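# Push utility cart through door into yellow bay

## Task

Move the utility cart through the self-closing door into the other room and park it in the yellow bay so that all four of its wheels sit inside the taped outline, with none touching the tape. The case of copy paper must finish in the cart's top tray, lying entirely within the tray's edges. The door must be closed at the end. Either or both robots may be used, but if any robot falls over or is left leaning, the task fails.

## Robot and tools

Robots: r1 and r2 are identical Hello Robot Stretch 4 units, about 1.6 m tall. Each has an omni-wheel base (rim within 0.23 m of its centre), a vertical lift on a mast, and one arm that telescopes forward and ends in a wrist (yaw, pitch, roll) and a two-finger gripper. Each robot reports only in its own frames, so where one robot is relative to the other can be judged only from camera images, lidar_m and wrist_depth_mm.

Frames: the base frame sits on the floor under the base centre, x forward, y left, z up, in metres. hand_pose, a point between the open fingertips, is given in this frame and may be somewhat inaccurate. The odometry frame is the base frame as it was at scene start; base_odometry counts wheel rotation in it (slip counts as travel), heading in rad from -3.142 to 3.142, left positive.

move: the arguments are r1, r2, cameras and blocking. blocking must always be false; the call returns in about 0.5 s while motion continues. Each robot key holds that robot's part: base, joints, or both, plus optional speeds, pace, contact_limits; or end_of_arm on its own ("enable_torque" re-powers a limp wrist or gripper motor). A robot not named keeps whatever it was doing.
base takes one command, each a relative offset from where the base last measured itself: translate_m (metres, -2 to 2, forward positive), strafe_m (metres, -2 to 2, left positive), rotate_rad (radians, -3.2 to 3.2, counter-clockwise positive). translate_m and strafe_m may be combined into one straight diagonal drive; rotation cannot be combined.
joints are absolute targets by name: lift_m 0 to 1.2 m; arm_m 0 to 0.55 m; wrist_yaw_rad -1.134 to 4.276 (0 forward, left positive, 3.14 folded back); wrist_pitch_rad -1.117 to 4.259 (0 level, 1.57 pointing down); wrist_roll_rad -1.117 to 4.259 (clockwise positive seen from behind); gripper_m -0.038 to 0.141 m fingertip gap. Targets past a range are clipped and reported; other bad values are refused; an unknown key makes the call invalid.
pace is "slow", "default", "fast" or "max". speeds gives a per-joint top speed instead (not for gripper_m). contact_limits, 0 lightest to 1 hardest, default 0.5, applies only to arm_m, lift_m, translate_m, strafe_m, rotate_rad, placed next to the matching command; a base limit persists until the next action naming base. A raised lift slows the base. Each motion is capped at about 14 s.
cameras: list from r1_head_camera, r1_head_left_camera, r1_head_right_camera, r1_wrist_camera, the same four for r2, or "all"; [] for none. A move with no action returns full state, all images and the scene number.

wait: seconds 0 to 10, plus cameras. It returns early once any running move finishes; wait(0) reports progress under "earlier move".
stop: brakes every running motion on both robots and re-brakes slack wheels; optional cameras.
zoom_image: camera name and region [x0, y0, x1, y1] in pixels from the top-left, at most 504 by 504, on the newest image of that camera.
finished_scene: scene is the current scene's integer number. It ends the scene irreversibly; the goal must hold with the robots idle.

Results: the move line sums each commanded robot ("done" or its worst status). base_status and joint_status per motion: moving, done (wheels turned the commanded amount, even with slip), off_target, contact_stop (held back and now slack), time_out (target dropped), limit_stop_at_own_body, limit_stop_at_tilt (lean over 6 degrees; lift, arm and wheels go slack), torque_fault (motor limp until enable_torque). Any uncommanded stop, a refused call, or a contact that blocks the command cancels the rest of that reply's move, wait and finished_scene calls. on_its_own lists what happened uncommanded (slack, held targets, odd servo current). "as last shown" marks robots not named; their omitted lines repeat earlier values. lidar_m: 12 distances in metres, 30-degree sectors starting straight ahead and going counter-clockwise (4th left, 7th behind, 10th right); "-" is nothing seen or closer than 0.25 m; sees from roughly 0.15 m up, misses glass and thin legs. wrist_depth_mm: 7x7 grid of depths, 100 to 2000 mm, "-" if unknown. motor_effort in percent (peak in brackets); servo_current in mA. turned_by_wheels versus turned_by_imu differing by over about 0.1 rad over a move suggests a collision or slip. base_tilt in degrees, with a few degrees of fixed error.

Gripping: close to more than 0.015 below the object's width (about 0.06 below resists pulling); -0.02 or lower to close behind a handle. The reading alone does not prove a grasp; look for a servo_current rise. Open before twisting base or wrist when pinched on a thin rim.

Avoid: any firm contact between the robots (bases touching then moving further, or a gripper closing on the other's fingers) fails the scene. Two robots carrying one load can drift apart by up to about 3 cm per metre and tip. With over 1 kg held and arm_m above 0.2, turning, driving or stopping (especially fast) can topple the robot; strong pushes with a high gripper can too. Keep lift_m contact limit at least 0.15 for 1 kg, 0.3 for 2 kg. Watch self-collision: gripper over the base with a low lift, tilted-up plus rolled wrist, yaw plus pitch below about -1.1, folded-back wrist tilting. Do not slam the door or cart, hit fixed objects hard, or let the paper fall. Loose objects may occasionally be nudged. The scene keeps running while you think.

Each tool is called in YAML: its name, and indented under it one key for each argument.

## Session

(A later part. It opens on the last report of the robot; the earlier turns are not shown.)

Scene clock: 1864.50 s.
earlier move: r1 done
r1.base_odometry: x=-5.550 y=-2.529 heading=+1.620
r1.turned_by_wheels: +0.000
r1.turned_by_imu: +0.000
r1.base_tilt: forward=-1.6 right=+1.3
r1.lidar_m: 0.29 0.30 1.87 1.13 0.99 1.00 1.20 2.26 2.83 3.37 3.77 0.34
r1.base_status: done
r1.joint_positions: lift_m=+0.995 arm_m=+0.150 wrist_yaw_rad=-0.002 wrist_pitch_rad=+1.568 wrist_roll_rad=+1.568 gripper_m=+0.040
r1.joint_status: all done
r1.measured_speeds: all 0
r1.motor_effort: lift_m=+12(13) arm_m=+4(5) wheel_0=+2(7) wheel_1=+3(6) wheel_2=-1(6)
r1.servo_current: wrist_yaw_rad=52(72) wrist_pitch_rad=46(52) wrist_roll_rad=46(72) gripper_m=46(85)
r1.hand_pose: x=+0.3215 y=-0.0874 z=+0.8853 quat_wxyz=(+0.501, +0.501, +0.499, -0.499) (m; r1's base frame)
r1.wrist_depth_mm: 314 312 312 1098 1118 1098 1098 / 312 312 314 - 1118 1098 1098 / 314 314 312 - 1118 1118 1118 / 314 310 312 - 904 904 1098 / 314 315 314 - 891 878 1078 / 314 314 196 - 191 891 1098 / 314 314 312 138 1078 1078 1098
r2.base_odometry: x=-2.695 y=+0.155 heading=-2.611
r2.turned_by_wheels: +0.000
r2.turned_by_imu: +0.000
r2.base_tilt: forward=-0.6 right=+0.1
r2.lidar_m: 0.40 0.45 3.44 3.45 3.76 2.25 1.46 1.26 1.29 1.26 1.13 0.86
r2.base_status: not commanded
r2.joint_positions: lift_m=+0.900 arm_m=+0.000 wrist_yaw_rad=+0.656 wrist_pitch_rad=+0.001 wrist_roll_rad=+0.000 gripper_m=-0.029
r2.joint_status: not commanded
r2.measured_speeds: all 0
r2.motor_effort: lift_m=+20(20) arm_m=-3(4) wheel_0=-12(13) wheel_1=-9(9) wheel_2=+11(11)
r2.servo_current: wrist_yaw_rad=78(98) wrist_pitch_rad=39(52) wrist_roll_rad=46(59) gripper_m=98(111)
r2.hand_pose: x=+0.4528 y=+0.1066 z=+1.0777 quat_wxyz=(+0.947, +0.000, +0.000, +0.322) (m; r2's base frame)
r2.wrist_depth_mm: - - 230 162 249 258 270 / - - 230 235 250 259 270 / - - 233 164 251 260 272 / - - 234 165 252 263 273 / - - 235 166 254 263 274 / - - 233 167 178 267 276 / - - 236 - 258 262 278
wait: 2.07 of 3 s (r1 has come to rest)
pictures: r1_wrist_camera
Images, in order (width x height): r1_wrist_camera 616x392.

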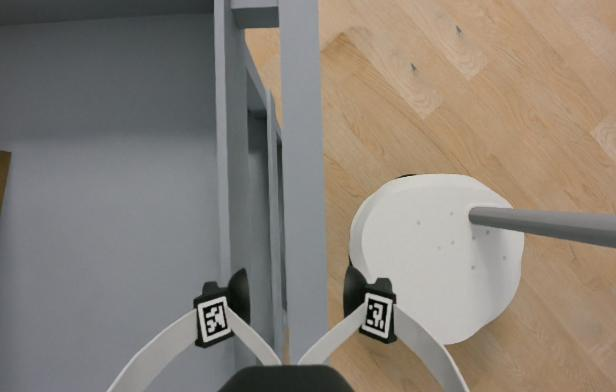

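move:
  blocking: false
  r1: {"base":{"translate_m":-0.006},"joints":{"gripper_m":0.03},"pace":"slow"}

wait:
  seconds: 1.5

move:
  blocking: false
  r1: {"joints":{"lift_m":0.967},"pace":"slow","contact_limits":{"lift_m":0.15},"speeds":{"lift_m":0.05}}

wait:
  seconds: 2
  cameras: ["r1_wrist_camera"]

zoom_image:
  camera: "r1_wrist_camera"
  region: [130, 0, 430, 392]

Scene clock: 1882.07 s.
move: r1 moving
r1.base_odometry: x=-5.549 y=-2.535 heading=+1.619
r1.turned_by_wheels: +0.000
r1.turned_by_imu: +0.000
r1.base_tilt: forward=-1.6 right=+1.2
r1.lidar_m: 0.28 0.30 1.85 1.11 0.98 0.98 1.19 2.20 2.81 3.36 3.76 0.33
r1.base_status: translate_m moving
r1.joint_positions: lift_m=+0.995 arm_m=+0.150 wrist_yaw_rad=-0.002 wrist_pitch_rad=+1.568 wrist_roll_rad=+1.568 gripper_m=+0.031
r1.joint_status: gripper_m moving
r1.measured_speeds: translate_m=-0.001 strafe_m=+0.000 rotate_rad=+0.000 lift_m=+0.000 arm_m=+0.000 wrist_yaw_rad=+0.000 wrist_pitch_rad=+0.000 wrist_roll_rad=+0.000
r1.motor_effort: lift_m=+12(12) arm_m=+4(4) wheel_0=-3(6) wheel_1=+1(4) wheel_2=+1(5)
r1.servo_current: wrist_yaw_rad=46(65) wrist_pitch_rad=39(52) wrist_roll_rad=46(65) gripper_m=46(78)
r1.hand_pose: x=+0.3215 y=-0.0874 z=+0.8853 quat_wxyz=(+0.501, +0.501, +0.499, -0.499) (m; r1's base frame)
r1.wrist_depth_mm: 312 314 312 1138 1118 1118 1118 / 315 312 314 - 1098 1098 1098 / 312 310 314 1078 1098 1118 1098 / 314 312 312 1098 904 891 1098 / 312 312 315 564 917 878 1098 / 314 312 198 - 189 891 1098 / 314 312 243 139 1078 1098 1118
r2: as last shown
r2.lidar_m: 0.38 0.42 3.47 3.45 3.75 2.22 1.41 1.29 1.32 1.25 1.14 0.85
r2.motor_effort: lift_m=+20(20) arm_m=-3(4) wheel_0=-12(13) wheel_1=-8(9) wheel_2=+11(11)
r2.servo_current: wrist_yaw_rad=72(91) wrist_pitch_rad=39(39) wrist_roll_rad=39(65) gripper_m=104(104)
r2.wrist_depth_mm: - - 229 162 249 258 268 / - - 232 236 250 259 270 / - - 232 164 251 260 271 / - - 234 165 251 262 271 / - - 235 166 254 265 273 / - - 233 167 178 265 274 / - - 236 - 258 262 277
pictures: none

Scene clock: 1882.40 s.
earlier move: r1 done
r1.base_odometry: x=-5.549 y=-2.535 heading=+1.619
r1.turned_by_wheels: +0.000
r1.turned_by_imu: +0.000
r1.base_tilt: forward=-1.6 right=+1.3
r1.lidar_m: 0.28 0.29 1.87 1.10 0.98 0.98 1.19 2.25 2.82 3.33 3.75 0.35
r1.base_status: done
r1.joint_positions: lift_m=+0.995 arm_m=+0.150 wrist_yaw_rad=-0.002 wrist_pitch_rad=+1.568 wrist_roll_rad=+1.568 gripper_m=+0.030
r1.joint_status: all done
r1.measured_speeds: all 0
r1.motor_effort: lift_m=+12(12) arm_m=+4(4) wheel_0=-3(6) wheel_1=-1(4) wheel_2=+2(5)
r1.servo_current: wrist_yaw_rad=52(65) wrist_pitch_rad=39(52) wrist_roll_rad=39(72) gripper_m=52(78)
r1.hand_pose: x=+0.3215 y=-0.0874 z=+0.8853 quat_wxyz=(+0.501, +0.501, +0.499, -0.499) (m; r1's base frame)
r1.wrist_depth_mm: 314 312 312 1098 1098 1098 1118 / 312 314 314 - 1118 1098 1118 / 312 312 314 1078 1098 1098 1098 / 312 312 312 1118 904 891 1118 / 314 312 314 564 891 891 1078 / 314 312 207 - 190 904 1118 / 314 312 244 139 1118 1098 1118
r2.base_odometry: x=-2.695 y=+0.155 heading=-2.611
r2.turned_by_wheels: +0.000
r2.turned_by_imu: +0.000
r2.base_tilt: forward=-0.6 right=+0.1
r2.lidar_m: 0.39 0.43 3.47 3.48 3.75 2.24 1.44 1.29 1.32 1.27 1.13 0.83
r2.base_status: not commanded
r2.joint_positions: lift_m=+0.900 arm_m=+0.000 wrist_yaw_rad=+0.656 wrist_pitch_rad=+0.001 wrist_roll_rad=+0.000 gripper_m=-0.029
r2.joint_status: not commanded
r2.measured_speeds: all 0
r2.motor_effort: lift_m=+20(20) arm_m=-3(4) wheel_0=-13(13) wheel_1=-9(9) wheel_2=+10(11)
r2.servo_current: wrist_yaw_rad=72(91) wrist_pitch_rad=39(39) wrist_roll_rad=46(65) gripper_m=98(104)
r2.hand_pose: x=+0.4528 y=+0.1066 z=+1.0777 quat_wxyz=(+0.947, +0.000, +0.000, +0.322) (m; r2's base frame)
r2.wrist_depth_mm: - - 230 162 248 258 268 / - - 231 235 249 259 268 / - - 232 164 250 259 271 / - - 234 165 251 263 272 / - - 236 166 254 265 276 / - - 233 167 178 266 276 / - - 236 - 257 262 277
wait: 0.33 of 1.5 s (r1 has come to rest)
pictures: none

r1: "pace" acts on no motion here: each has its own speed under "speeds". Leave "pace" out

not run: a call was refused earlier in this reply.

Scaled by 1.286.
This view is cut from an older image: the scene may have changed since it was taken.

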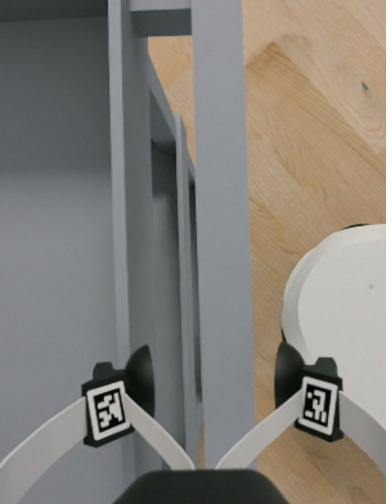

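move:
  blocking: false
  r1: {"joints":{"lift_m":0.97},"contact_limits":{"lift_m":0.15},"speeds":{"lift_m":0.05}}

wait:
  seconds: 2
  cameras: ["r1_wrist_camera"]

zoom_image:
  camera: "r1_wrist_camera"
  region: [130, 0, 430, 392]

Scene clock: 1886.23 s.
move: r1 moving
r1.base_odometry: x=-5.549 y=-2.535 heading=+1.619
r1.turned_by_wheels: +0.000
r1.turned_by_imu: +0.000
r1.base_tilt: forward=-1.6 right=+1.3
r1.lidar_m: 0.26 0.30 1.84 1.11 0.96 0.97 1.19 2.23 2.80 3.36 3.75 0.36
r1.base_status: not commanded
r1.joint_positions: lift_m=+0.975 arm_m=+0.150 wrist_yaw_rad=-0.002 wrist_pitch_rad=+1.568 wrist_roll_rad=+1.568 gripper_m=+0.030
r1.joint_status: lift_m moving
r1.measured_speeds: translate_m=+0.000 strafe_m=+0.000 rotate_rad=+0.001 lift_m=-0.043 arm_m=+0.000 wrist_yaw_rad=+0.000 wrist_pitch_rad=+0.000 wrist_roll_rad=+0.000
r1.motor_effort: lift_m=+2(13) arm_m=+4(4) wheel_0=-2(4) wheel_1=-2(2) wheel_2=+2(2)
r1.servo_current: wrist_yaw_rad=39(72) wrist_pitch_rad=39(46) wrist_roll_rad=52(59) gripper_m=46(52)
r1.contact_limits: lift_m 0.15
r1.hand_pose: x=+0.3215 y=-0.0874 z=+0.8652 quat_wxyz=(+0.501, +0.501, +0.499, -0.499) (m; r1's base frame)
r1.wrist_depth_mm: 301 300 250 1098 1078 1078 1078 / 304 300 300 1098 1098 1078 1078 / 301 300 300 1098 1078 1078 1078 / 301 301 293 1098 878 878 1078 / 300 300 281 549 866 866 1078 / 301 300 206 229 191 866 1078 / 301 298 250 135 1098 1078 1078
r2.base_odometry: x=-2.695 y=+0.155 heading=-2.611
r2.turned_by_wheels: +0.000
r2.turned_by_imu: +0.000
r2.base_tilt: forward=-0.6 right=+0.1
r2.lidar_m: 0.40 0.41 3.48 3.46 3.79 2.25 1.40 1.28 1.32 1.26 1.12 0.87
r2.base_status: not commanded
r2.joint_positions: lift_m=+0.900 arm_m=+0.000 wrist_yaw_rad=+0.656 wrist_pitch_rad=+0.001 wrist_roll_rad=+0.000 gripper_m=-0.029
r2.joint_status: not commanded
r2.measured_speeds: all 0
r2.motor_effort: lift_m=+20(20) arm_m=-3(4) wheel_0=-12(13) wheel_1=-9(9) wheel_2=+10(11)
r2.servo_current: wrist_yaw_rad=91(98) wrist_pitch_rad=33(46) wrist_roll_rad=46(59) gripper_m=98(104)
r2.hand_pose: x=+0.4528 y=+0.1066 z=+1.0777 quat_wxyz=(+0.947, +0.000, +0.000, +0.322) (m; r2's base frame)
r2.wrist_depth_mm: - - 229 161 249 257 268 / - - 232 235 249 259 268 / - - 233 164 251 260 271 / - - 234 165 251 263 273 / - - 235 167 254 264 273 / - - 233 167 178 267 276 / - - 236 - 258 262 278
pictures: none

Scene clock: 1886.83 s.
earlier move: r1 contact_stop
r1.base_odometry: x=-5.549 y=-2.535 heading=+1.619
r1.turned_by_wheels: +0.000
r1.turned_by_imu: +0.000
r1.base_tilt: forward=-1.6 right=+1.2
r1.lidar_m: 0.30 0.31 1.87 1.12 0.96 0.97 1.18 2.25 2.81 3.35 3.75 0.35
r1.base_status: not commanded
r1.joint_positions: lift_m=+0.984 arm_m=+0.150 wrist_yaw_rad=-0.002 wrist_pitch_rad=+1.568 wrist_roll_rad=+1.568 gripper_m=+0.030
r1.joint_status: lift_m contact_stop (moved -0.011 of -0.025)
r1.measured_speeds: all 0
r1.on_its_own: lift_m is slack since a contact_stop (your +0.970 is given up)
r1.motor_effort: lift_m=+19(19) arm_m=+4(4) wheel_0=-1(4) wheel_1=-1(2) wheel_2=+0(2)
r1.servo_current: wrist_yaw_rad=52(72) wrist_pitch_rad=46(46) wrist_roll_rad=52(59) gripper_m=39(52)
r1.contact_limits: lift_m 0.15
r1.hand_pose: x=+0.3213 y=-0.0874 z=+0.8742 quat_wxyz=(+0.501, +0.500, +0.500, -0.499) (m; r1's base frame)
r1.wrist_depth_mm: 303 301 285 1098 1078 1098 1098 / 303 301 282 1078 1078 1098 1098 / 301 301 301 1078 1098 1078 1098 / 301 300 300 1078 878 878 1078 / 301 300 294 574 878 878 1078 / 303 300 197 - 190 891 1078 / 300 300 232 135 1078 1098 1098
r2.base_odometry: x=-2.695 y=+0.155 heading=-2.611
r2.turned_by_wheels: +0.000
r2.turned_by_imu: +0.000
r2.base_tilt: forward=-0.6 right=+0.1
r2.lidar_m: 0.42 0.44 3.48 3.45 3.78 2.21 1.44 1.30 1.30 1.22 1.14 0.86
r2.base_status: not commanded
r2.joint_positions: lift_m=+0.900 arm_m=+0.000 wrist_yaw_rad=+0.656 wrist_pitch_rad=+0.001 wrist_roll_rad=+0.000 gripper_m=-0.029
r2.joint_status: not commanded
r2.measured_speeds: all 0
r2.motor_effort: lift_m=+20(20) arm_m=-3(4) wheel_0=-12(13) wheel_1=-8(9) wheel_2=+10(11)
r2.servo_current: wrist_yaw_rad=85(98) wrist_pitch_rad=39(46) wrist_roll_rad=46(59) gripper_m=98(104)
r2.hand_pose: x=+0.4528 y=+0.1066 z=+1.0777 quat_wxyz=(+0.947, +0.000, +0.000, +0.322) (m; r2's base frame)
r2.wrist_depth_mm: - - 229 162 248 258 268 / - - 232 234 250 259 270 / - - 232 164 251 260 272 / - - 233 166 251 264 271 / - - 235 167 255 265 274 / - - 232 167 178 266 276 / - - 236 - 258 263 277
wait: 0.60 of 2 s (r1 has come to rest)
pictures: r1_wrist_camera
Images, in order (width x height): r1_wrist_camera 616x392.

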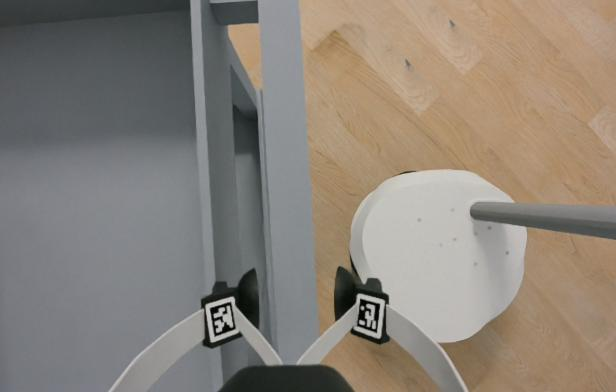

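Scaled by 1.286.

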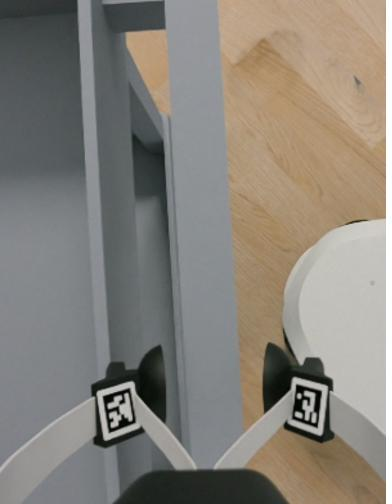

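move:
  blocking: false
  r1: {"joints":{"lift_m":1.02,"gripper_m":0.12},"pace":"slow"}

wait:
  seconds: 2.5

move:
  blocking: false
  r1: {"base":{"translate_m":0.026},"pace":"slow"}

wait:
  seconds: 2
  cameras: ["r1_wrist_camera"]

Scene clock: 1907.67 s.
move: r1 moving
r1.base_odometry: x=-5.549 y=-2.535 heading=+1.619
r1.turned_by_wheels: +0.000
r1.turned_by_imu: +0.000
r1.base_tilt: forward=-1.6 right=+1.3
r1.lidar_m: 0.30 0.28 1.87 1.11 0.97 0.97 1.19 2.26 2.79 3.37 3.76 0.34
r1.base_status: not commanded
r1.joint_positions: lift_m=+1.008 arm_m=+0.150 wrist_yaw_rad=-0.002 wrist_pitch_rad=+1.568 wrist_roll_rad=+1.568 gripper_m=+0.040
r1.joint_status: lift_m moving; gripper_m moving
r1.measured_speeds: translate_m=+0.000 strafe_m=+0.000 rotate_rad=+0.000 lift_m=+0.072 arm_m=+0.000 wrist_yaw_rad=+0.000 wrist_pitch_rad=+0.000 wrist_roll_rad=+0.000
r1.motor_effort: lift_m=+25(26) arm_m=+4(4) wheel_0=-1(2) wheel_1=-1(1) wheel_2=+0(0)
r1.servo_current: wrist_yaw_rad=46(65) wrist_pitch_rad=39(52) wrist_roll_rad=39(65) gripper_m=39(46)
r1.hand_pose: x=+0.3213 y=-0.0874 z=+0.8977 quat_wxyz=(+0.501, +0.500, +0.500, -0.499) (m; r1's base frame)
r1.wrist_depth_mm: 322 322 322 1118 1118 1118 1098 / 322 324 322 1098 1098 1118 1098 / 320 322 322 1098 1118 1118 1078 / 322 322 322 1138 904 904 1078 / 324 320 324 574 891 904 1098 / 322 322 193 - 190 891 1118 / 324 322 324 145 1118 1118 1098
r2: as last shown
r2.lidar_m: 0.40 0.45 3.48 3.45 3.75 2.24 1.43 1.30 1.31 1.24 1.12 0.83
r2.motor_effort: lift_m=+20(20) arm_m=-3(4) wheel_0=-13(13) wheel_1=-9(9) wheel_2=+11(11)
r2.servo_current: wrist_yaw_rad=78(91) wrist_pitch_rad=39(46) wrist_roll_rad=46(52) gripper_m=104(104)
r2.wrist_depth_mm: - - 230 162 249 259 268 / - - 230 235 250 260 268 / - - 232 164 251 260 272 / - - 233 165 251 263 272 / - - 234 167 254 264 273 / - - 233 167 178 266 276 / - - 236 - 257 262 277
pictures: none

Scene clock: 1910.17 s.
earlier move: r1 moving
r1.base_odometry: x=-5.549 y=-2.535 heading=+1.619
r1.turned_by_wheels: +0.000
r1.turned_by_imu: +0.000
r1.base_tilt: forward=-1.6 right=+1.3
r1.lidar_m: 0.29 0.30 1.85 1.12 0.97 0.99 1.19 2.27 2.80 3.35 3.76 0.33
r1.base_status: not commanded
r1.joint_positions: lift_m=+1.020 arm_m=+0.150 wrist_yaw_rad=-0.002 wrist_pitch_rad=+1.568 wrist_roll_rad=+1.568 gripper_m=+0.112
r1.joint_status: gripper_m moving; the others done
r1.measured_speeds: all 0
r1.motor_effort: lift_m=+24(26) arm_m=+4(4) wheel_0=-1(2) wheel_1=+0(1) wheel_2=+0(0)
r1.servo_current: wrist_yaw_rad=59(72) wrist_pitch_rad=39(52) wrist_roll_rad=52(72) gripper_m=65(78)
r1.hand_pose: x=+0.3213 y=-0.0874 z=+0.9093 quat_wxyz=(+0.501, +0.500, +0.500, -0.499) (m; r1's base frame)
r1.wrist_depth_mm: - 334 - 1118 1118 1118 1118 / 338 334 338 1118 1118 1138 1118 / 336 336 338 1138 1118 1118 1138 / 336 336 336 1118 904 917 1118 / 336 334 334 1138 931 891 1138 / 334 338 320 267 201 917 1138 / 338 336 336 142 1118 1138 1138
r2.base_odometry: x=-2.695 y=+0.155 heading=-2.611
r2.turned_by_wheels: +0.000
r2.turned_by_imu: +0.000
r2.base_tilt: forward=-0.6 right=+0.1
r2.lidar_m: 0.42 0.44 3.47 3.47 3.77 2.21 1.44 1.29 1.32 1.27 1.13 0.85
r2.base_status: not commanded
r2.joint_positions: lift_m=+0.900 arm_m=+0.000 wrist_yaw_rad=+0.656 wrist_pitch_rad=+0.001 wrist_roll_rad=+0.000 gripper_m=-0.029
r2.joint_status: not commanded
r2.measured_speeds: all 0
r2.motor_effort: lift_m=+20(20) arm_m=-3(4) wheel_0=-12(13) wheel_1=-9(9) wheel_2=+11(11)
r2.servo_current: wrist_yaw_rad=78(91) wrist_pitch_rad=46(46) wrist_roll_rad=39(65) gripper_m=98(111)
r2.hand_pose: x=+0.4528 y=+0.1066 z=+1.0777 quat_wxyz=(+0.947, +0.000, +0.000, +0.322) (m; r2's base frame)
r2.wrist_depth_mm: - - 231 161 249 258 268 / - - 230 235 249 259 268 / - - 232 164 252 259 271 / - - 234 164 253 263 273 / - - 235 167 255 264 273 / - - 233 167 178 267 277 / - - 236 - 258 262 278
wait: 2.50 s; no rest
pictures: none

Scene clock: 1910.67 s.
earlier move: r1 moving
move: r1 moving
r1.base_odometry: x=-5.550 y=-2.523 heading=+1.620
r1.turned_by_wheels: +0.000
r1.turned_by_imu: +0.000
r1.base_tilt: forward=-1.6 right=+1.3
r1.lidar_m: 0.28 0.27 1.85 1.13 0.99 0.98 1.19 2.26 2.84 3.36 3.75 0.31
r1.base_status: translate_m moving
r1.joint_positions: lift_m=+1.020 arm_m=+0.150 wrist_yaw_rad=-0.002 wrist_pitch_rad=+1.568 wrist_roll_rad=+1.568 gripper_m=+0.120
r1.joint_status: gripper_m moving
r1.measured_speeds: translate_m=+0.048 strafe_m=+0.000 rotate_rad=-0.002 lift_m=+0.000 arm_m=+0.000 wrist_yaw_rad=+0.000 wrist_pitch_rad=+0.000 wrist_roll_rad=+0.000
r1.motor_effort: lift_m=+24(24) arm_m=+4(4) wheel_0=+4(6) wheel_1=+4(8) wheel_2=-5(7)
r1.servo_current: wrist_yaw_rad=65(78) wrist_pitch_rad=46(52) wrist_roll_rad=65(65) gripper_m=46(59)
r1.hand_pose: x=+0.3213 y=-0.0874 z=+0.9093 quat_wxyz=(+0.501, +0.500, +0.500, -0.499) (m; r1's base frame)
r1.wrist_depth_mm: - 338 336 1138 1118 1138 1138 / 336 338 338 1098 1160 1118 1098 / 336 334 336 1118 1138 1138 1118 / 334 336 336 - 904 931 1098 / 338 338 336 - 904 917 1138 / 338 338 338 597 212 917 1118 / 336 336 336 144 1118 1160 1118
r2: as last shown
r2.lidar_m: 0.40 0.42 3.48 3.46 3.75 2.28 1.44 1.29 1.31 1.27 1.13 0.85
r2.motor_effort: lift_m=+20(20) arm_m=-3(4) wheel_0=-13(13) wheel_1=-9(9) wheel_2=+11(11)
r2.servo_current: wrist_yaw_rad=72(98) wrist_pitch_rad=39(39) wrist_roll_rad=46(52) gripper_m=111(111)
r2.wrist_depth_mm: - - 230 162 249 258 270 / - - 230 235 250 259 268 / - - 233 164 251 260 270 / - - 234 165 252 263 273 / - - 235 166 254 263 274 / - - 233 167 178 266 276 / - - 236 - 258 263 278
pictures: none

Scene clock: 1911.47 s.
earlier move: r1 done
r1.base_odometry: x=-5.551 y=-2.509 heading=+1.620
r1.turned_by_wheels: +0.000
r1.turned_by_imu: +0.000
r1.base_tilt: forward=-1.6 right=+1.3
r1.lidar_m: 0.25 0.27 1.88 1.13 1.00 1.00 1.23 2.27 2.83 3.37 0.42 0.29
r1.base_status: done
r1.joint_positions: lift_m=+1.020 arm_m=+0.150 wrist_yaw_rad=-0.002 wrist_pitch_rad=+1.568 wrist_roll_rad=+1.568 gripper_m=+0.120
r1.joint_status: all done
r1.measured_speeds: all 0
r1.motor_effort: lift_m=+24(24) arm_m=+4(4) wheel_0=+4(6) wheel_1=+3(8) wheel_2=-2(7)
r1.servo_current: wrist_yaw_rad=46(78) wrist_pitch_rad=46(52) wrist_roll_rad=33(72) gripper_m=39(59)
r1.hand_pose: x=+0.3213 y=-0.0874 z=+0.9093 quat_wxyz=(+0.501, +0.500, +0.500, -0.499) (m; r1's base frame)
r1.wrist_depth_mm: - 338 336 - 1118 1118 1138 / 336 336 338 1098 1098 1118 1138 / 338 336 338 1118 1138 1118 1098 / 338 338 340 931 904 904 1138 / 336 336 338 917 931 917 1118 / 336 336 336 621 193 931 1098 / 338 334 336 139 1118 1138 1138
r2.base_odometry: x=-2.695 y=+0.155 heading=-2.611
r2.turned_by_wheels: +0.000
r2.turned_by_imu: +0.000
r2.base_tilt: forward=-0.6 right=+0.1
r2.lidar_m: 0.41 0.44 3.49 3.43 3.79 2.25 1.44 1.28 1.33 1.26 1.12 0.86
r2.base_status: not commanded
r2.joint_positions: lift_m=+0.900 arm_m=+0.000 wrist_yaw_rad=+0.656 wrist_pitch_rad=+0.001 wrist_roll_rad=+0.000 gripper_m=-0.029
r2.joint_status: not commanded
r2.measured_speeds: all 0
r2.motor_effort: lift_m=+20(20) arm_m=-4(4) wheel_0=-12(13) wheel_1=-9(9) wheel_2=+11(11)
r2.servo_current: wrist_yaw_rad=78(98) wrist_pitch_rad=39(46) wrist_roll_rad=46(59) gripper_m=98(111)
r2.hand_pose: x=+0.4528 y=+0.1066 z=+1.0777 quat_wxyz=(+0.947, +0.000, +0.000, +0.322) (m; r2's base frame)
r2.wrist_depth_mm: - - 230 161 249 257 268 / - - 231 235 250 259 270 / - - 233 164 251 260 271 / - - 234 165 251 263 273 / - - 236 167 254 264 273 / - - 233 167 178 266 276 / - - 236 - 257 262 277
wait: 0.80 of 2 s (r1 has come to rest)
pictures: r1_wrist_camera
Images, in order (width x height): r1_wrist_camera 616x392.

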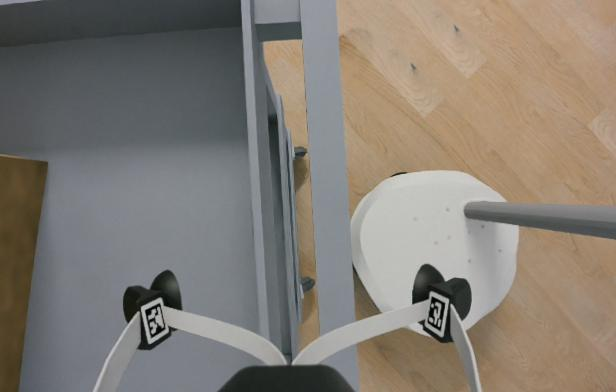

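move:
  blocking: false
  r1: {"joints":{"lift_m":0.955},"contact_limits":{"lift_m":0.3},"speeds":{"lift_m":0.08}}

wait:
  seconds: 2.5
  cameras: ["r1_wrist_camera"]

move:
  blocking: false
  r1: {"joints":{"gripper_m":0.015}}

wait:
  seconds: 3
  cameras: ["r1_head_camera","r1_wrist_camera"]

Scene clock: 1920.20 s.
move: r1 moving
r1.base_odometry: x=-5.551 y=-2.509 heading=+1.620
r1.turned_by_wheels: +0.000
r1.turned_by_imu: +0.000
r1.base_tilt: forward=-1.6 right=+1.2
r1.lidar_m: 0.26 0.28 1.88 1.12 0.99 0.98 1.20 2.27 2.83 3.36 0.43 0.32
r1.base_status: not commanded
r1.joint_positions: lift_m=+0.991 arm_m=+0.150 wrist_yaw_rad=-0.002 wrist_pitch_rad=+1.568 wrist_roll_rad=+1.568 gripper_m=+0.120
r1.joint_status: lift_m moving
r1.measured_speeds: translate_m=+0.000 strafe_m=+0.000 rotate_rad=+0.000 lift_m=-0.080 arm_m=+0.000 wrist_yaw_rad=+0.000 wrist_pitch_rad=+0.000 wrist_roll_rad=+0.000
r1.motor_effort: lift_m=+13(22) arm_m=+4(4) wheel_0=+3(4) wheel_1=+3(3) wheel_2=-2(2)
r1.servo_current: wrist_yaw_rad=46(65) wrist_pitch_rad=39(46) wrist_roll_rad=46(65) gripper_m=46(52)
r1.contact_limits: lift_m 0.3
r1.hand_pose: x=+0.3213 y=-0.0874 z=+0.8807 quat_wxyz=(+0.501, +0.500, +0.500, -0.499) (m; r1's base frame)
r1.wrist_depth_mm: 307 309 309 - 1098 1078 1098 / 310 307 310 - 1098 1118 1098 / 310 310 310 1098 1078 1098 1118 / 310 310 309 1098 891 878 1098 / 310 312 309 878 891 878 1118 / 309 310 310 293 193 891 1118 / 310 309 310 139 1098 1118 1098
r2: as last shown
r2.lidar_m: 0.41 0.41 3.49 3.47 3.78 2.26 1.44 1.28 1.31 1.28 1.14 0.88
r2.servo_current: wrist_yaw_rad=85(85) wrist_pitch_rad=39(46) wrist_roll_rad=39(52) gripper_m=98(104)
r2.wrist_depth_mm: - - 231 161 249 259 270 / - - 231 234 250 259 268 / - - 233 164 251 262 271 / - - 234 165 251 263 272 / - - 236 167 254 264 274 / - - 233 167 178 267 276 / - - 236 - 258 263 277
pictures: none

Scene clock: 1921.07 s.
earlier move: r1 done
r1.base_odometry: x=-5.551 y=-2.509 heading=+1.620
r1.turned_by_wheels: +0.000
r1.turned_by_imu: +0.000
r1.base_tilt: forward=-1.6 right=+1.3
r1.lidar_m: 0.25 0.26 1.90 1.13 1.00 1.00 1.20 2.29 2.84 3.36 0.41 0.33
r1.base_status: not commanded
r1.joint_positions: lift_m=+0.955 arm_m=+0.150 wrist_yaw_rad=-0.002 wrist_pitch_rad=+1.568 wrist_roll_rad=+1.568 gripper_m=+0.120
r1.joint_status: all done
r1.measured_speeds: all 0
r1.motor_effort: lift_m=+12(22) arm_m=+4(4) wheel_0=+4(4) wheel_1=+3(3) wheel_2=-2(2)
r1.servo_current: wrist_yaw_rad=52(72) wrist_pitch_rad=39(46) wrist_roll_rad=72(72) gripper_m=39(52)
r1.contact_limits: lift_m 0.3
r1.hand_pose: x=+0.3213 y=-0.0874 z=+0.8453 quat_wxyz=(+0.501, +0.500, +0.500, -0.499) (m; r1's base frame)
r1.wrist_depth_mm: 273 273 272 1060 1060 1060 1060 / 272 273 274 1078 1042 1060 1060 / 272 273 273 1060 1098 1060 1060 / 274 273 273 1042 854 854 1060 / 272 273 272 842 854 854 1042 / 272 216 223 289 191 854 1060 / 271 273 274 139 1078 1098 1078
r2.base_odometry: x=-2.695 y=+0.155 heading=-2.611
r2.turned_by_wheels: +0.000
r2.turned_by_imu: +0.000
r2.base_tilt: forward=-0.6 right=+0.1
r2.lidar_m: 0.41 0.42 3.49 3.44 3.74 2.28 1.42 1.29 1.30 1.24 1.14 0.85
r2.base_status: not commanded
r2.joint_positions: lift_m=+0.900 arm_m=+0.000 wrist_yaw_rad=+0.656 wrist_pitch_rad=+0.001 wrist_roll_rad=+0.000 gripper_m=-0.029
r2.joint_status: not commanded
r2.measured_speeds: all 0
r2.motor_effort: lift_m=+20(20) arm_m=-3(4) wheel_0=-12(13) wheel_1=-9(9) wheel_2=+10(11)
r2.servo_current: wrist_yaw_rad=72(85) wrist_pitch_rad=39(46) wrist_roll_rad=52(52) gripper_m=104(104)
r2.hand_pose: x=+0.4528 y=+0.1066 z=+1.0777 quat_wxyz=(+0.947, +0.000, +0.000, +0.322) (m; r2's base frame)
r2.wrist_depth_mm: - - 230 162 249 258 268 / - - 230 234 249 259 268 / - - 232 164 251 263 270 / - - 234 165 251 263 272 / - - 235 167 254 264 274 / - - 234 167 178 266 274 / - - 236 - 257 262 278
wait: 0.87 of 2.5 s (r1 has come to rest)
pictures: r1_wrist_camera
Images, in order (width x height): r1_wrist_camera 616x392.

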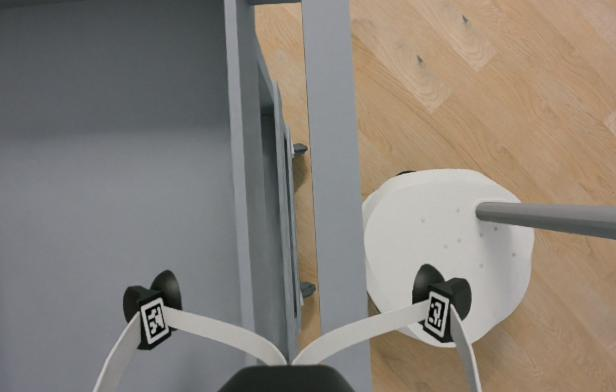

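Scene clock: 1921.57 s.
move: r1 moving
r1.base_odometry: x=-5.551 y=-2.509 heading=+1.620
r1.turned_by_wheels: +0.000
r1.turned_by_imu: +0.000
r1.base_tilt: forward=-1.6 right=+1.2
r1.lidar_m: 0.26 0.27 1.88 1.15 1.00 1.00 1.21 2.27 2.83 3.35 0.41 0.31
r1.base_status: not commanded
r1.joint_positions: lift_m=+0.955 arm_m=+0.150 wrist_yaw_rad=-0.002 wrist_pitch_rad=+1.568 wrist_roll_rad=+1.568 gripper_m=+0.106
r1.joint_status: gripper_m moving
r1.measured_speeds: all 0
r1.motor_effort: lift_m=+12(12) arm_m=+4(4) wheel_0=+3(4) wheel_1=+3(3) wheel_2=-2(2)
r1.servo_current: wrist_yaw_rad=52(65) wrist_pitch_rad=52(52) wrist_roll_rad=33(52) gripper_m=78(85)
r1.contact_limits: lift_m 0.3
r1.hand_pose: x=+0.3213 y=-0.0874 z=+0.8453 quat_wxyz=(+0.501, +0.500, +0.500, -0.499) (m; r1's base frame)
r1.wrist_depth_mm: 272 273 273 1060 1060 1098 1060 / 273 272 273 1060 1098 1060 1078 / 273 273 273 1042 1060 1098 1060 / 271 273 272 1060 854 854 1060 / 273 273 273 831 842 854 1042 / 274 272 216 287 190 854 1060 / 273 273 273 137 1078 1060 1060
r2: as last shown
r2.lidar_m: 0.38 0.45 3.49 3.47 3.75 2.26 1.45 1.31 1.31 1.29 1.13 0.85
r2.motor_effort: lift_m=+20(20) arm_m=-4(4) wheel_0=-12(13) wheel_1=-9(9) wheel_2=+11(11)
r2.servo_current: wrist_yaw_rad=78(85) wrist_pitch_rad=39(46) wrist_roll_rad=52(59) gripper_m=98(104)
r2.wrist_depth_mm: - - 229 162 249 258 270 / - - 231 235 251 259 270 / - - 233 164 251 259 272 / - - 233 165 252 263 271 / - - 235 167 254 265 274 / - - 233 167 178 265 277 / - - 235 - 259 263 279
pictures: none

Scene clock: 1922.97 s.
earlier move: r1 done
r1.base_odometry: x=-5.551 y=-2.509 heading=+1.620
r1.turned_by_wheels: +0.000
r1.turned_by_imu: +0.000
r1.base_tilt: forward=-1.5 right=+1.3
r1.lidar_m: 0.26 0.28 1.86 1.14 1.01 1.00 1.20 2.26 2.82 3.34 0.42 0.32
r1.base_status: not commanded
r1.joint_positions: lift_m=+0.955 arm_m=+0.150 wrist_yaw_rad=-0.002 wrist_pitch_rad=+1.568 wrist_roll_rad=+1.568 gripper_m=+0.016
r1.joint_status: all done
r1.measured_speeds: all 0
r1.motor_effort: lift_m=+17(17) arm_m=+4(4) wheel_0=+4(4) wheel_1=+3(4) wheel_2=-2(2)
r1.servo_current: wrist_yaw_rad=46(65) wrist_pitch_rad=39(52) wrist_roll_rad=39(72) gripper_m=98(176)
r1.contact_limits: lift_m 0.3
r1.hand_pose: x=+0.3213 y=-0.0874 z=+0.8449 quat_wxyz=(+0.501, +0.500, +0.500, -0.499) (m; r1's base frame)
r1.wrist_depth_mm: 267 268 270 1042 1060 1078 1060 / 266 268 270 1060 1060 1042 1060 / 266 268 268 - 1060 1078 1060 / 266 268 268 - 866 842 1078 / 267 268 270 1060 854 854 1098 / 267 268 202 1060 184 854 1060 / 267 152 270 517 1060 1078 1078
r2.base_odometry: x=-2.695 y=+0.155 heading=-2.611
r2.turned_by_wheels: +0.000
r2.turned_by_imu: +0.000
r2.base_tilt: forward=-0.6 right=+0.0
r2.lidar_m: 0.39 0.43 3.49 3.46 3.77 2.23 1.42 1.29 1.33 1.28 1.11 0.85
r2.base_status: not commanded
r2.joint_positions: lift_m=+0.900 arm_m=+0.000 wrist_yaw_rad=+0.656 wrist_pitch_rad=+0.001 wrist_roll_rad=+0.000 gripper_m=-0.029
r2.joint_status: not commanded
r2.measured_speeds: all 0
r2.motor_effort: lift_m=+20(20) arm_m=-3(4) wheel_0=-12(13) wheel_1=-8(9) wheel_2=+11(11)
r2.servo_current: wrist_yaw_rad=78(91) wrist_pitch_rad=46(46) wrist_roll_rad=52(59) gripper_m=104(111)
r2.hand_pose: x=+0.4528 y=+0.1066 z=+1.0777 quat_wxyz=(+0.947, +0.000, +0.000, +0.322) (m; r2's base frame)
r2.wrist_depth_mm: - - 230 162 248 257 267 / - - 231 234 250 259 268 / - - 232 164 251 260 271 / - - 234 165 252 263 272 / - - 236 167 254 264 273 / - - 233 167 178 266 276 / - - 236 - 258 263 277
wait: 1.40 of 3 s (r1 has come to rest)
pictures: r1_head_camera, r1_wrist_camera
Images, in order (width x height): r1_head_camera 420x560, r1_wrist_camera 616x392.

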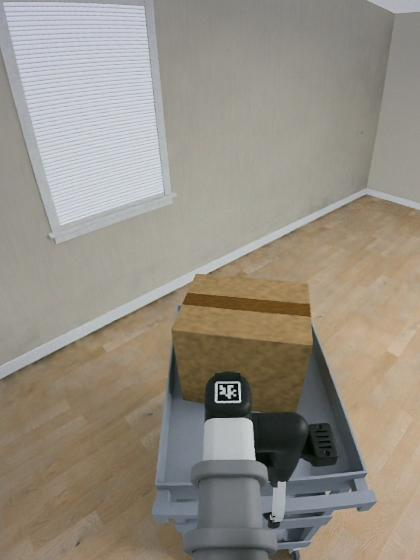

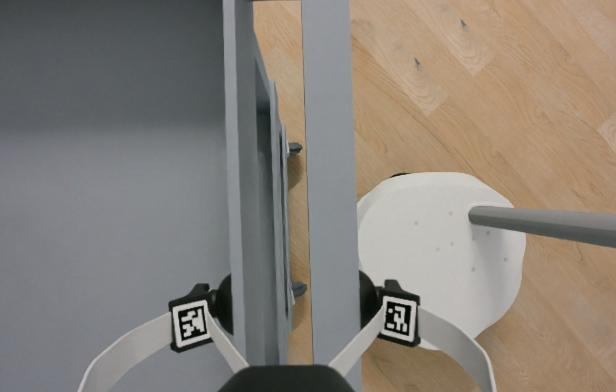

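move:
  blocking: false
  cameras: ["r1_head_camera","r1_wrist_camera","r2_head_camera"]

Scene clock: 1963.47 s.
r1.base_odometry: x=-5.551 y=-2.509 heading=+1.620
r1.turned_by_wheels: +0.000
r1.turned_by_imu: +0.000
r1.base_tilt: forward=-1.6 right=+1.3
r1.lidar_m: 0.26 0.28 1.88 1.14 0.95 0.98 1.21 2.26 2.84 3.38 0.40 0.31
r1.base_status: not commanded
r1.joint_positions: lift_m=+0.955 arm_m=+0.150 wrist_yaw_rad=-0.002 wrist_pitch_rad=+1.568 wrist_roll_rad=+1.568 gripper_m=+0.016
r1.joint_status: all done
r1.measured_speeds: all 0
r1.motor_effort: lift_m=+17(17) arm_m=+4(4) wheel_0=+3(4) wheel_1=+3(4) wheel_2=-2(2)
r1.servo_current: wrist_yaw_rad=52(65) wrist_pitch_rad=39(52) wrist_roll_rad=52(72) gripper_m=98(176)
r1.contact_limits: lift_m 0.3
r1.hand_pose: x=+0.3213 y=-0.0874 z=+0.8449 quat_wxyz=(+0.501, +0.500, +0.500, -0.499) (m; r1's base frame)
r1.wrist_depth_mm: 266 267 270 1078 1060 1060 1060 / 266 268 270 1042 1098 1078 1060 / 267 268 268 - 1078 1060 1078 / 268 268 270 - 854 866 1060 / 267 267 270 1078 854 854 1098 / 268 268 202 1078 184 854 1078 / 267 151 270 517 1078 1060 1078
r2.base_odometry: x=-2.695 y=+0.155 heading=-2.611
r2.turned_by_wheels: +0.000
r2.turned_by_imu: +0.000
r2.base_tilt: forward=-0.6 right=+0.1
r2.lidar_m: 0.40 0.45 3.48 3.47 3.79 2.25 1.44 1.29 1.31 1.28 1.13 0.83
r2.base_status: not commanded
r2.joint_positions: lift_m=+0.900 arm_m=+0.000 wrist_yaw_rad=+0.656 wrist_pitch_rad=+0.001 wrist_roll_rad=+0.000 gripper_m=-0.029
r2.joint_status: not commanded
r2.measured_speeds: all 0
r2.motor_effort: lift_m=+20(20) arm_m=-3(4) wheel_0=-13(13) wheel_1=-9(9) wheel_2=+10(11)
r2.servo_current: wrist_yaw_rad=85(91) wrist_pitch_rad=39(46) wrist_roll_rad=39(59) gripper_m=111(111)
r2.hand_pose: x=+0.4528 y=+0.1066 z=+1.0777 quat_wxyz=(+0.947, +0.000, +0.000, +0.322) (m; r2's base frame)
r2.wrist_depth_mm: - - 231 162 248 258 267 / - - 230 235 250 260 268 / - - 233 164 251 260 271 / - - 234 165 252 263 273 / - - 235 166 255 264 274 / - - 234 167 178 266 276 / - - 235 - 258 263 277
pictures: r1_head_camera, r1_wrist_camera, r2_head_camera
Images, in order (width x height): r1_head_camera 420x560, r1_wrist_camera 616x392, r2_head_camera 420x560.

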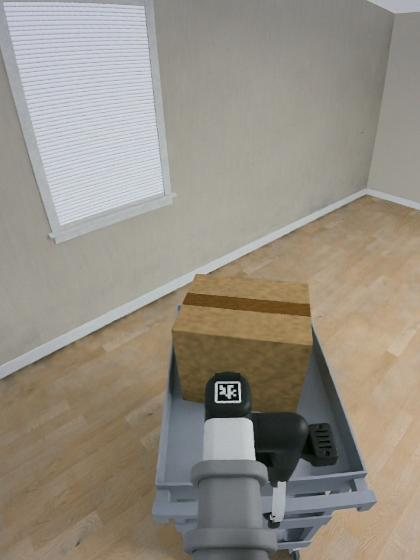

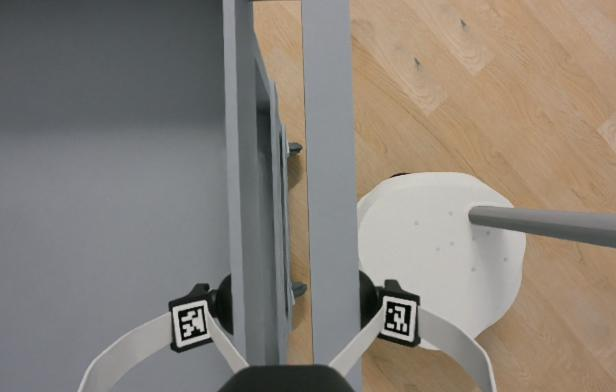

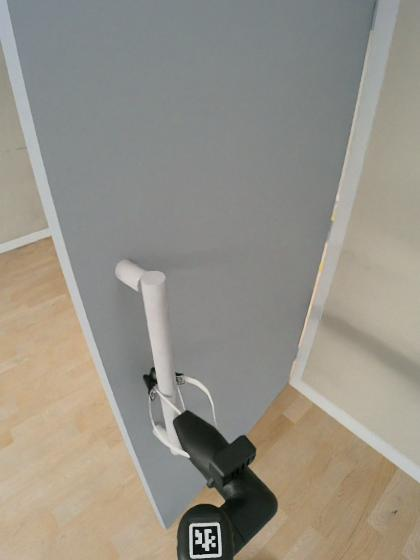

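move:
  blocking: false
  r1: {"base": {"rotate_rad": -0.06}, "joints": {"gripper_m": 0.0}, "pace": "slow", "contact_limits": {"rotate_rad": 0.4}}

wait:
  seconds: 2
  cameras: ["r1_head_camera","r1_wrist_camera"]

Scene clock: 1973.27 s.
move: r1 moving
r1.base_odometry: x=-5.551 y=-2.509 heading=+1.561
r1.turned_by_wheels: -0.059
r1.turned_by_imu: -0.060
r1.base_tilt: forward=-1.6 right=+1.3
r1.lidar_m: 0.26 0.26 1.92 1.18 0.98 1.00 1.16 2.07 2.81 3.27 3.74 0.31
r1.base_status: rotate_rad moving
r1.joint_positions: lift_m=+0.955 arm_m=+0.150 wrist_yaw_rad=-0.001 wrist_pitch_rad=+1.568 wrist_roll_rad=+1.568 gripper_m=+0.006
r1.joint_status: gripper_m moving
r1.measured_speeds: translate_m=+0.000 strafe_m=+0.000 rotate_rad=-0.008 lift_m=+0.000 arm_m=+0.000 wrist_yaw_rad=+0.002 wrist_pitch_rad=+0.000 wrist_roll_rad=+0.000
r1.motor_effort: lift_m=+17(17) arm_m=+4(4) wheel_0=+8(9) wheel_1=+3(6) wheel_2=+3(7)
r1.servo_current: wrist_yaw_rad=46(65) wrist_pitch_rad=46(52) wrist_roll_rad=59(72) gripper_m=176(182)
r1.contact_limits: lift_m 0.3; rotate_rad 0.4
r1.hand_pose: x=+0.3215 y=-0.0874 z=+0.8449 quat_wxyz=(+0.501, +0.500, +0.500, -0.499) (m; r1's base frame)
r1.wrist_depth_mm: 268 267 268 - 1060 1042 1042 / 270 267 268 - 1060 1060 1060 / 268 270 268 - 1060 1078 1060 / 270 268 270 - 854 854 1042 / 268 270 271 - 854 854 1078 / 270 270 202 - 181 842 1060 / 268 162 237 535 1060 1060 1078
r2: as last shown
r2.lidar_m: 0.41 0.43 3.48 3.44 3.78 2.25 1.45 1.28 1.32 1.27 1.13 0.86
r2.motor_effort: lift_m=+20(20) arm_m=-3(4) wheel_0=-12(13) wheel_1=-9(9) wheel_2=+10(11)
r2.servo_current: wrist_yaw_rad=85(91) wrist_pitch_rad=39(46) wrist_roll_rad=46(59) gripper_m=104(104)
r2.wrist_depth_mm: - - 230 162 249 259 268 / - - 231 235 249 259 268 / - - 232 164 251 260 270 / - - 234 165 252 263 273 / - - 235 167 255 265 273 / - - 233 167 178 267 277 / - - 236 - 258 262 278
pictures: none

Scene clock: 1973.77 s.
earlier move: r1 done
r1.base_odometry: x=-5.551 y=-2.509 heading=+1.561
r1.turned_by_wheels: +0.000
r1.turned_by_imu: +0.000
r1.base_tilt: forward=-1.6 right=+1.3
r1.lidar_m: 0.26 0.28 1.91 1.17 0.99 0.98 1.18 2.06 2.81 3.28 3.74 0.32
r1.base_status: done
r1.joint_positions: lift_m=+0.955 arm_m=+0.150 wrist_yaw_rad=-0.001 wrist_pitch_rad=+1.568 wrist_roll_rad=+1.568 gripper_m=+0.002
r1.joint_status: all done
r1.measured_speeds: all 0
r1.motor_effort: lift_m=+18(19) arm_m=+4(4) wheel_0=+6(9) wheel_1=+3(6) wheel_2=+2(7)
r1.servo_current: wrist_yaw_rad=46(65) wrist_pitch_rad=39(52) wrist_roll_rad=46(72) gripper_m=124(182)
r1.contact_limits: lift_m 0.3; rotate_rad 0.4
r1.hand_pose: x=+0.3215 y=-0.0874 z=+0.8448 quat_wxyz=(+0.501, +0.500, +0.500, -0.499) (m; r1's base frame)
r1.wrist_depth_mm: 268 267 270 - 1060 1060 1042 / 271 268 267 - 1060 1060 1078 / 268 268 270 - 1078 1042 1060 / 268 268 270 - 842 854 1042 / 268 268 271 - 854 854 1060 / 270 268 200 - 180 854 1078 / 268 163 234 283 1078 1060 1060
r2.base_odometry: x=-2.695 y=+0.155 heading=-2.611
r2.turned_by_wheels: +0.000
r2.turned_by_imu: +0.000
r2.base_tilt: forward=-0.6 right=+0.1
r2.lidar_m: 0.42 0.43 3.49 3.46 3.75 2.22 1.41 1.30 1.32 1.24 1.12 0.86
r2.base_status: not commanded
r2.joint_positions: lift_m=+0.900 arm_m=+0.000 wrist_yaw_rad=+0.656 wrist_pitch_rad=+0.001 wrist_roll_rad=+0.000 gripper_m=-0.029
r2.joint_status: not commanded
r2.measured_speeds: all 0
r2.motor_effort: lift_m=+20(20) arm_m=-3(4) wheel_0=-12(13) wheel_1=-9(9) wheel_2=+11(11)
r2.servo_current: wrist_yaw_rad=91(91) wrist_pitch_rad=39(46) wrist_roll_rad=46(59) gripper_m=104(104)
r2.hand_pose: x=+0.4528 y=+0.1066 z=+1.0777 quat_wxyz=(+0.947, +0.000, +0.000, +0.322) (m; r2's base frame)
r2.wrist_depth_mm: - - 230 161 249 258 268 / - - 231 234 249 260 268 / - - 232 164 251 260 271 / - - 234 165 252 264 274 / - - 234 166 255 264 274 / - - 232 167 178 266 274 / - - 236 - 257 262 278
wait: 0.50 of 2 s (r1 has come to rest)
pictures: r1_head_camera, r1_wrist_camera
Images, in order (width x height): r1_head_camera 420x560, r1_wrist_camera 616x392.

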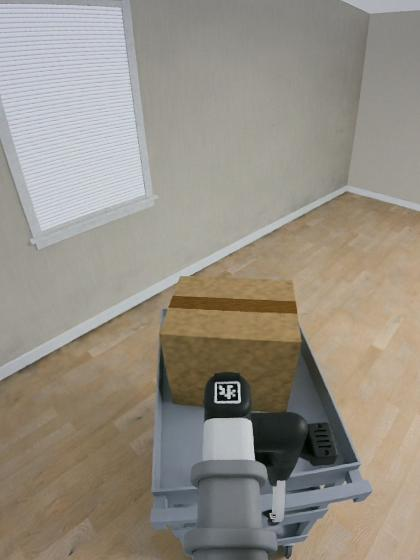

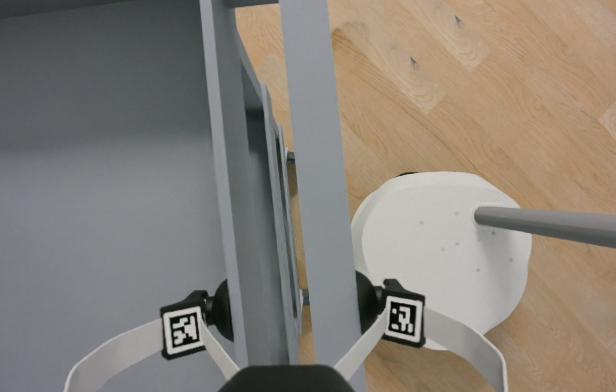

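move:
  blocking: false
  r1: {"joints": {"gripper_m": 0.125}}

wait:
  seconds: 1.5

move:
  blocking: false
  r1: {"joints": {"lift_m": 1.05}}

wait:
  seconds: 2
  cameras: ["r1_head_camera", "r1_wrist_camera"]

Scene clock: 2039.80 s.
move: r1 moving
r1.base_odometry: x=-5.551 y=-2.509 heading=+1.561
r1.turned_by_wheels: +0.000
r1.turned_by_imu: +0.000
r1.base_tilt: forward=-1.6 right=+1.3
r1.lidar_m: 0.26 0.27 1.90 1.18 0.97 1.00 1.18 2.06 2.80 3.22 3.74 0.32
r1.base_status: not commanded
r1.joint_positions: lift_m=+0.955 arm_m=+0.150 wrist_yaw_rad=-0.001 wrist_pitch_rad=+1.568 wrist_roll_rad=+1.568 gripper_m=+0.020
r1.joint_status: gripper_m moving
r1.measured_speeds: all 0
r1.motor_effort: lift_m=+18(19) arm_m=+4(4) wheel_0=+7(7) wheel_1=+2(3) wheel_2=+2(3)
r1.servo_current: wrist_yaw_rad=39(65) wrist_pitch_rad=46(46) wrist_roll_rad=52(65) gripper_m=46(117)
r1.contact_limits: lift_m 0.3; rotate_rad 0.4
r1.hand_pose: x=+0.3215 y=-0.0874 z=+0.8448 quat_wxyz=(+0.501, +0.500, +0.500, -0.499) (m; r1's base frame)
r1.wrist_depth_mm: 272 272 273 - 1078 1042 1060 / 272 272 273 1078 1060 1060 1042 / 272 273 272 - 1060 1098 1078 / 272 273 273 - 866 842 1078 / 272 274 273 - 854 854 1060 / 273 274 203 - 185 854 1078 / 272 158 273 283 1078 1060 1078
r2: as last shown
r2.lidar_m: 0.40 0.44 3.50 3.45 3.77 2.26 1.44 1.29 1.32 1.27 1.14 0.86
r2.motor_effort: lift_m=+20(20) arm_m=-4(4) wheel_0=-12(13) wheel_1=-8(9) wheel_2=+10(11)
r2.servo_current: wrist_yaw_rad=85(91) wrist_pitch_rad=39(46) wrist_roll_rad=39(59) gripper_m=104(104)
r2.wrist_depth_mm: - - 229 162 248 258 267 / - - 231 235 250 260 268 / - - 232 164 250 262 271 / - - 234 165 252 262 272 / - - 235 167 255 264 273 / - - 233 167 178 266 277 / - - 236 - 257 263 278
pictures: none

Scene clock: 2041.30 s.
earlier move: r1 moving
r1.base_odometry: x=-5.551 y=-2.509 heading=+1.561
r1.turned_by_wheels: +0.000
r1.turned_by_imu: +0.000
r1.base_tilt: forward=-1.6 right=+1.3
r1.lidar_m: 0.25 0.27 1.93 1.17 0.98 0.99 1.17 2.05 2.83 3.25 3.71 0.33
r1.base_status: not commanded
r1.joint_positions: lift_m=+0.955 arm_m=+0.150 wrist_yaw_rad=-0.001 wrist_pitch_rad=+1.568 wrist_roll_rad=+1.568 gripper_m=+0.125
r1.joint_status: gripper_m moving
r1.measured_speeds: all 0
r1.motor_effort: lift_m=+18(19) arm_m=+4(4) wheel_0=+6(7) wheel_1=+2(3) wheel_2=+2(3)
r1.servo_current: wrist_yaw_rad=46(65) wrist_pitch_rad=39(52) wrist_roll_rad=39(65) gripper_m=33(117)
r1.contact_limits: lift_m 0.3; rotate_rad 0.4
r1.hand_pose: x=+0.3215 y=-0.0874 z=+0.8448 quat_wxyz=(+0.501, +0.500, +0.500, -0.499) (m; r1's base frame)
r1.wrist_depth_mm: 271 271 273 - 1060 1060 1078 / 271 272 271 1060 1042 1078 1078 / 272 271 273 - 1078 1060 1060 / 272 272 272 - 842 842 1078 / 272 271 272 - 854 842 1078 / 272 212 245 854 193 208 1042 / 272 272 272 141 1078 1078 1078
r2.base_odometry: x=-2.695 y=+0.155 heading=-2.611
r2.turned_by_wheels: +0.000
r2.turned_by_imu: +0.000
r2.base_tilt: forward=-0.6 right=+0.1
r2.lidar_m: 0.39 0.42 3.49 3.43 3.78 2.26 1.43 1.31 1.34 1.25 1.13 0.84
r2.base_status: not commanded
r2.joint_positions: lift_m=+0.900 arm_m=+0.000 wrist_yaw_rad=+0.656 wrist_pitch_rad=+0.001 wrist_roll_rad=+0.000 gripper_m=-0.029
r2.joint_status: not commanded
r2.measured_speeds: all 0
r2.motor_effort: lift_m=+20(21) arm_m=-3(4) wheel_0=-12(13) wheel_1=-9(9) wheel_2=+10(11)
r2.servo_current: wrist_yaw_rad=85(91) wrist_pitch_rad=46(52) wrist_roll_rad=52(59) gripper_m=104(104)
r2.hand_pose: x=+0.4528 y=+0.1066 z=+1.0777 quat_wxyz=(+0.947, +0.000, +0.000, +0.322) (m; r2's base frame)
r2.wrist_depth_mm: - - 229 162 250 259 268 / - - 230 235 250 259 268 / - - 232 164 252 260 270 / - - 234 165 252 263 273 / - - 235 167 255 265 276 / - - 233 167 178 266 276 / - - 236 - 258 263 277
wait: 1.50 s; no rest
pictures: none

Scene clock: 2041.80 s.
earlier move: r1 done
move: r1 moving
r1.base_odometry: x=-5.551 y=-2.509 heading=+1.561
r1.turned_by_wheels: +0.000
r1.turned_by_imu: +0.000
r1.base_tilt: forward=-1.6 right=+1.3
r1.lidar_m: 0.26 0.25 1.91 1.19 1.00 0.98 1.15 2.07 2.83 3.28 3.75 0.30
r1.base_status: not commanded
r1.joint_positions: lift_m=+0.993 arm_m=+0.150 wrist_yaw_rad=-0.001 wrist_pitch_rad=+1.568 wrist_roll_rad=+1.568 gripper_m=+0.125
r1.joint_status: lift_m moving; the others done
r1.measured_speeds: translate_m=+0.000 strafe_m=+0.000 rotate_rad=+0.000 lift_m=+0.146 arm_m=+0.000 wrist_yaw_rad=+0.000 wrist_pitch_rad=+0.000 wrist_roll_rad=+0.000
r1.motor_effort: lift_m=+25(26) arm_m=+4(4) wheel_0=+6(6) wheel_1=+2(3) wheel_2=+2(2)
r1.servo_current: wrist_yaw_rad=39(59) wrist_pitch_rad=46(46) wrist_roll_rad=46(65) gripper_m=39(52)
r1.contact_limits: rotate_rad 0.4
r1.hand_pose: x=+0.3215 y=-0.0874 z=+0.8824 quat_wxyz=(+0.501, +0.500, +0.500, -0.499) (m; r1's base frame)
r1.wrist_depth_mm: - 306 307 - 1078 1098 1098 / 306 304 307 1098 1098 1118 1078 / 307 306 307 - 1078 1078 1098 / 306 307 307 - 878 878 1098 / 307 304 306 - 891 878 1078 / 304 212 307 597 197 208 1098 / 304 307 309 140 1098 1098 1098
r2: as last shown
r2.lidar_m: 0.41 0.43 3.49 3.44 3.77 2.23 1.43 1.29 1.32 1.27 1.13 0.85
r2.motor_effort: lift_m=+20(20) arm_m=-4(4) wheel_0=-12(13) wheel_1=-9(9) wheel_2=+10(11)
r2.servo_current: wrist_yaw_rad=78(91) wrist_pitch_rad=39(46) wrist_roll_rad=52(59) gripper_m=91(104)
r2.wrist_depth_mm: - - 229 161 249 257 270 / - - 230 235 250 259 268 / - - 232 164 252 260 271 / - - 234 165 252 263 272 / - - 235 166 255 263 274 / - - 233 167 178 267 276 / - - 236 - 259 263 277
pictures: none

Scene clock: 2042.70 s.
earlier move: r1 done
r1.base_odometry: x=-5.551 y=-2.509 heading=+1.561
r1.turned_by_wheels: +0.000
r1.turned_by_imu: +0.000
r1.base_tilt: forward=-1.6 right=+1.3
r1.lidar_m: 0.25 0.26 1.90 1.17 1.01 1.00 1.15 2.07 2.79 3.27 3.74 0.27
r1.base_status: not commanded
r1.joint_positions: lift_m=+1.050 arm_m=+0.150 wrist_yaw_rad=-0.001 wrist_pitch_rad=+1.568 wrist_roll_rad=+1.568 gripper_m=+0.125
r1.joint_status: all done
r1.measured_speeds: all 0
r1.motor_effort: lift_m=+24(27) arm_m=+4(4) wheel_0=+6(6) wheel_1=+2(3) wheel_2=+2(2)
r1.servo_current: wrist_yaw_rad=46(72) wrist_pitch_rad=33(46) wrist_roll_rad=39(65) gripper_m=39(52)
r1.contact_limits: rotate_rad 0.4
r1.hand_pose: x=+0.3215 y=-0.0874 z=+0.9394 quat_wxyz=(+0.501, +0.500, +0.500, -0.499) (m; r1's base frame)
r1.wrist_depth_mm: 1160 - - 1160 1138 1138 1160 / 364 364 364 1160 1138 1138 1160 / 366 368 368 - 1138 1160 1160 / 368 368 368 1160 946 1138 1160 / 366 366 366 621 960 931 1160 / 366 213 368 332 199 208 1160 / 366 366 366 141 1160 1160 1182
r2.base_odometry: x=-2.695 y=+0.155 heading=-2.611
r2.turned_by_wheels: +0.000
r2.turned_by_imu: +0.000
r2.base_tilt: forward=-0.6 right=+0.1
r2.lidar_m: 0.39 0.43 3.48 3.45 3.75 2.26 1.42 1.29 1.30 1.26 1.13 0.85
r2.base_status: not commanded
r2.joint_positions: lift_m=+0.900 arm_m=+0.000 wrist_yaw_rad=+0.656 wrist_pitch_rad=+0.001 wrist_roll_rad=+0.000 gripper_m=-0.029
r2.joint_status: not commanded
r2.measured_speeds: all 0
r2.motor_effort: lift_m=+20(20) arm_m=-3(4) wheel_0=-12(13) wheel_1=-9(9) wheel_2=+10(11)
r2.servo_current: wrist_yaw_rad=85(91) wrist_pitch_rad=39(46) wrist_roll_rad=52(59) gripper_m=98(111)
r2.hand_pose: x=+0.4528 y=+0.1066 z=+1.0777 quat_wxyz=(+0.947, +0.000, +0.000, +0.322) (m; r2's base frame)
r2.wrist_depth_mm: - - 230 161 249 259 268 / - - 231 235 249 260 270 / - - 232 164 251 259 271 / - - 234 165 252 263 273 / - - 236 166 254 264 274 / - - 233 167 178 267 274 / - - 236 - 257 263 278
wait: 0.90 of 2 s (r1 has come to rest)
pictures: r1_head_camera, r1_wrist_camera
Images, in order (width x height): r1_head_camera 420x560, r1_wrist_camera 616x392.

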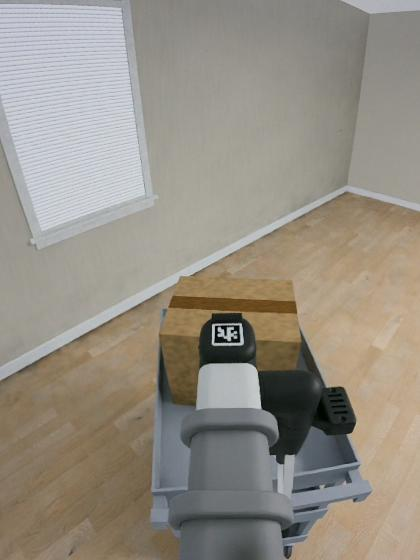

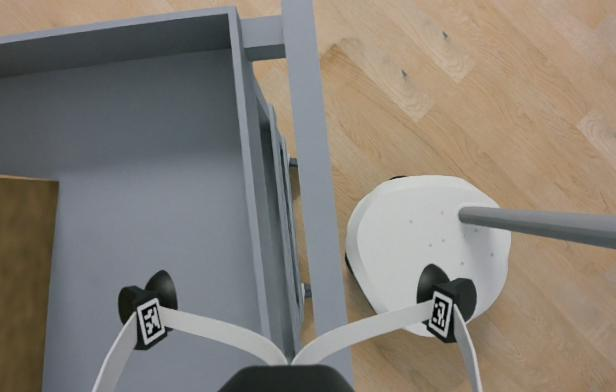

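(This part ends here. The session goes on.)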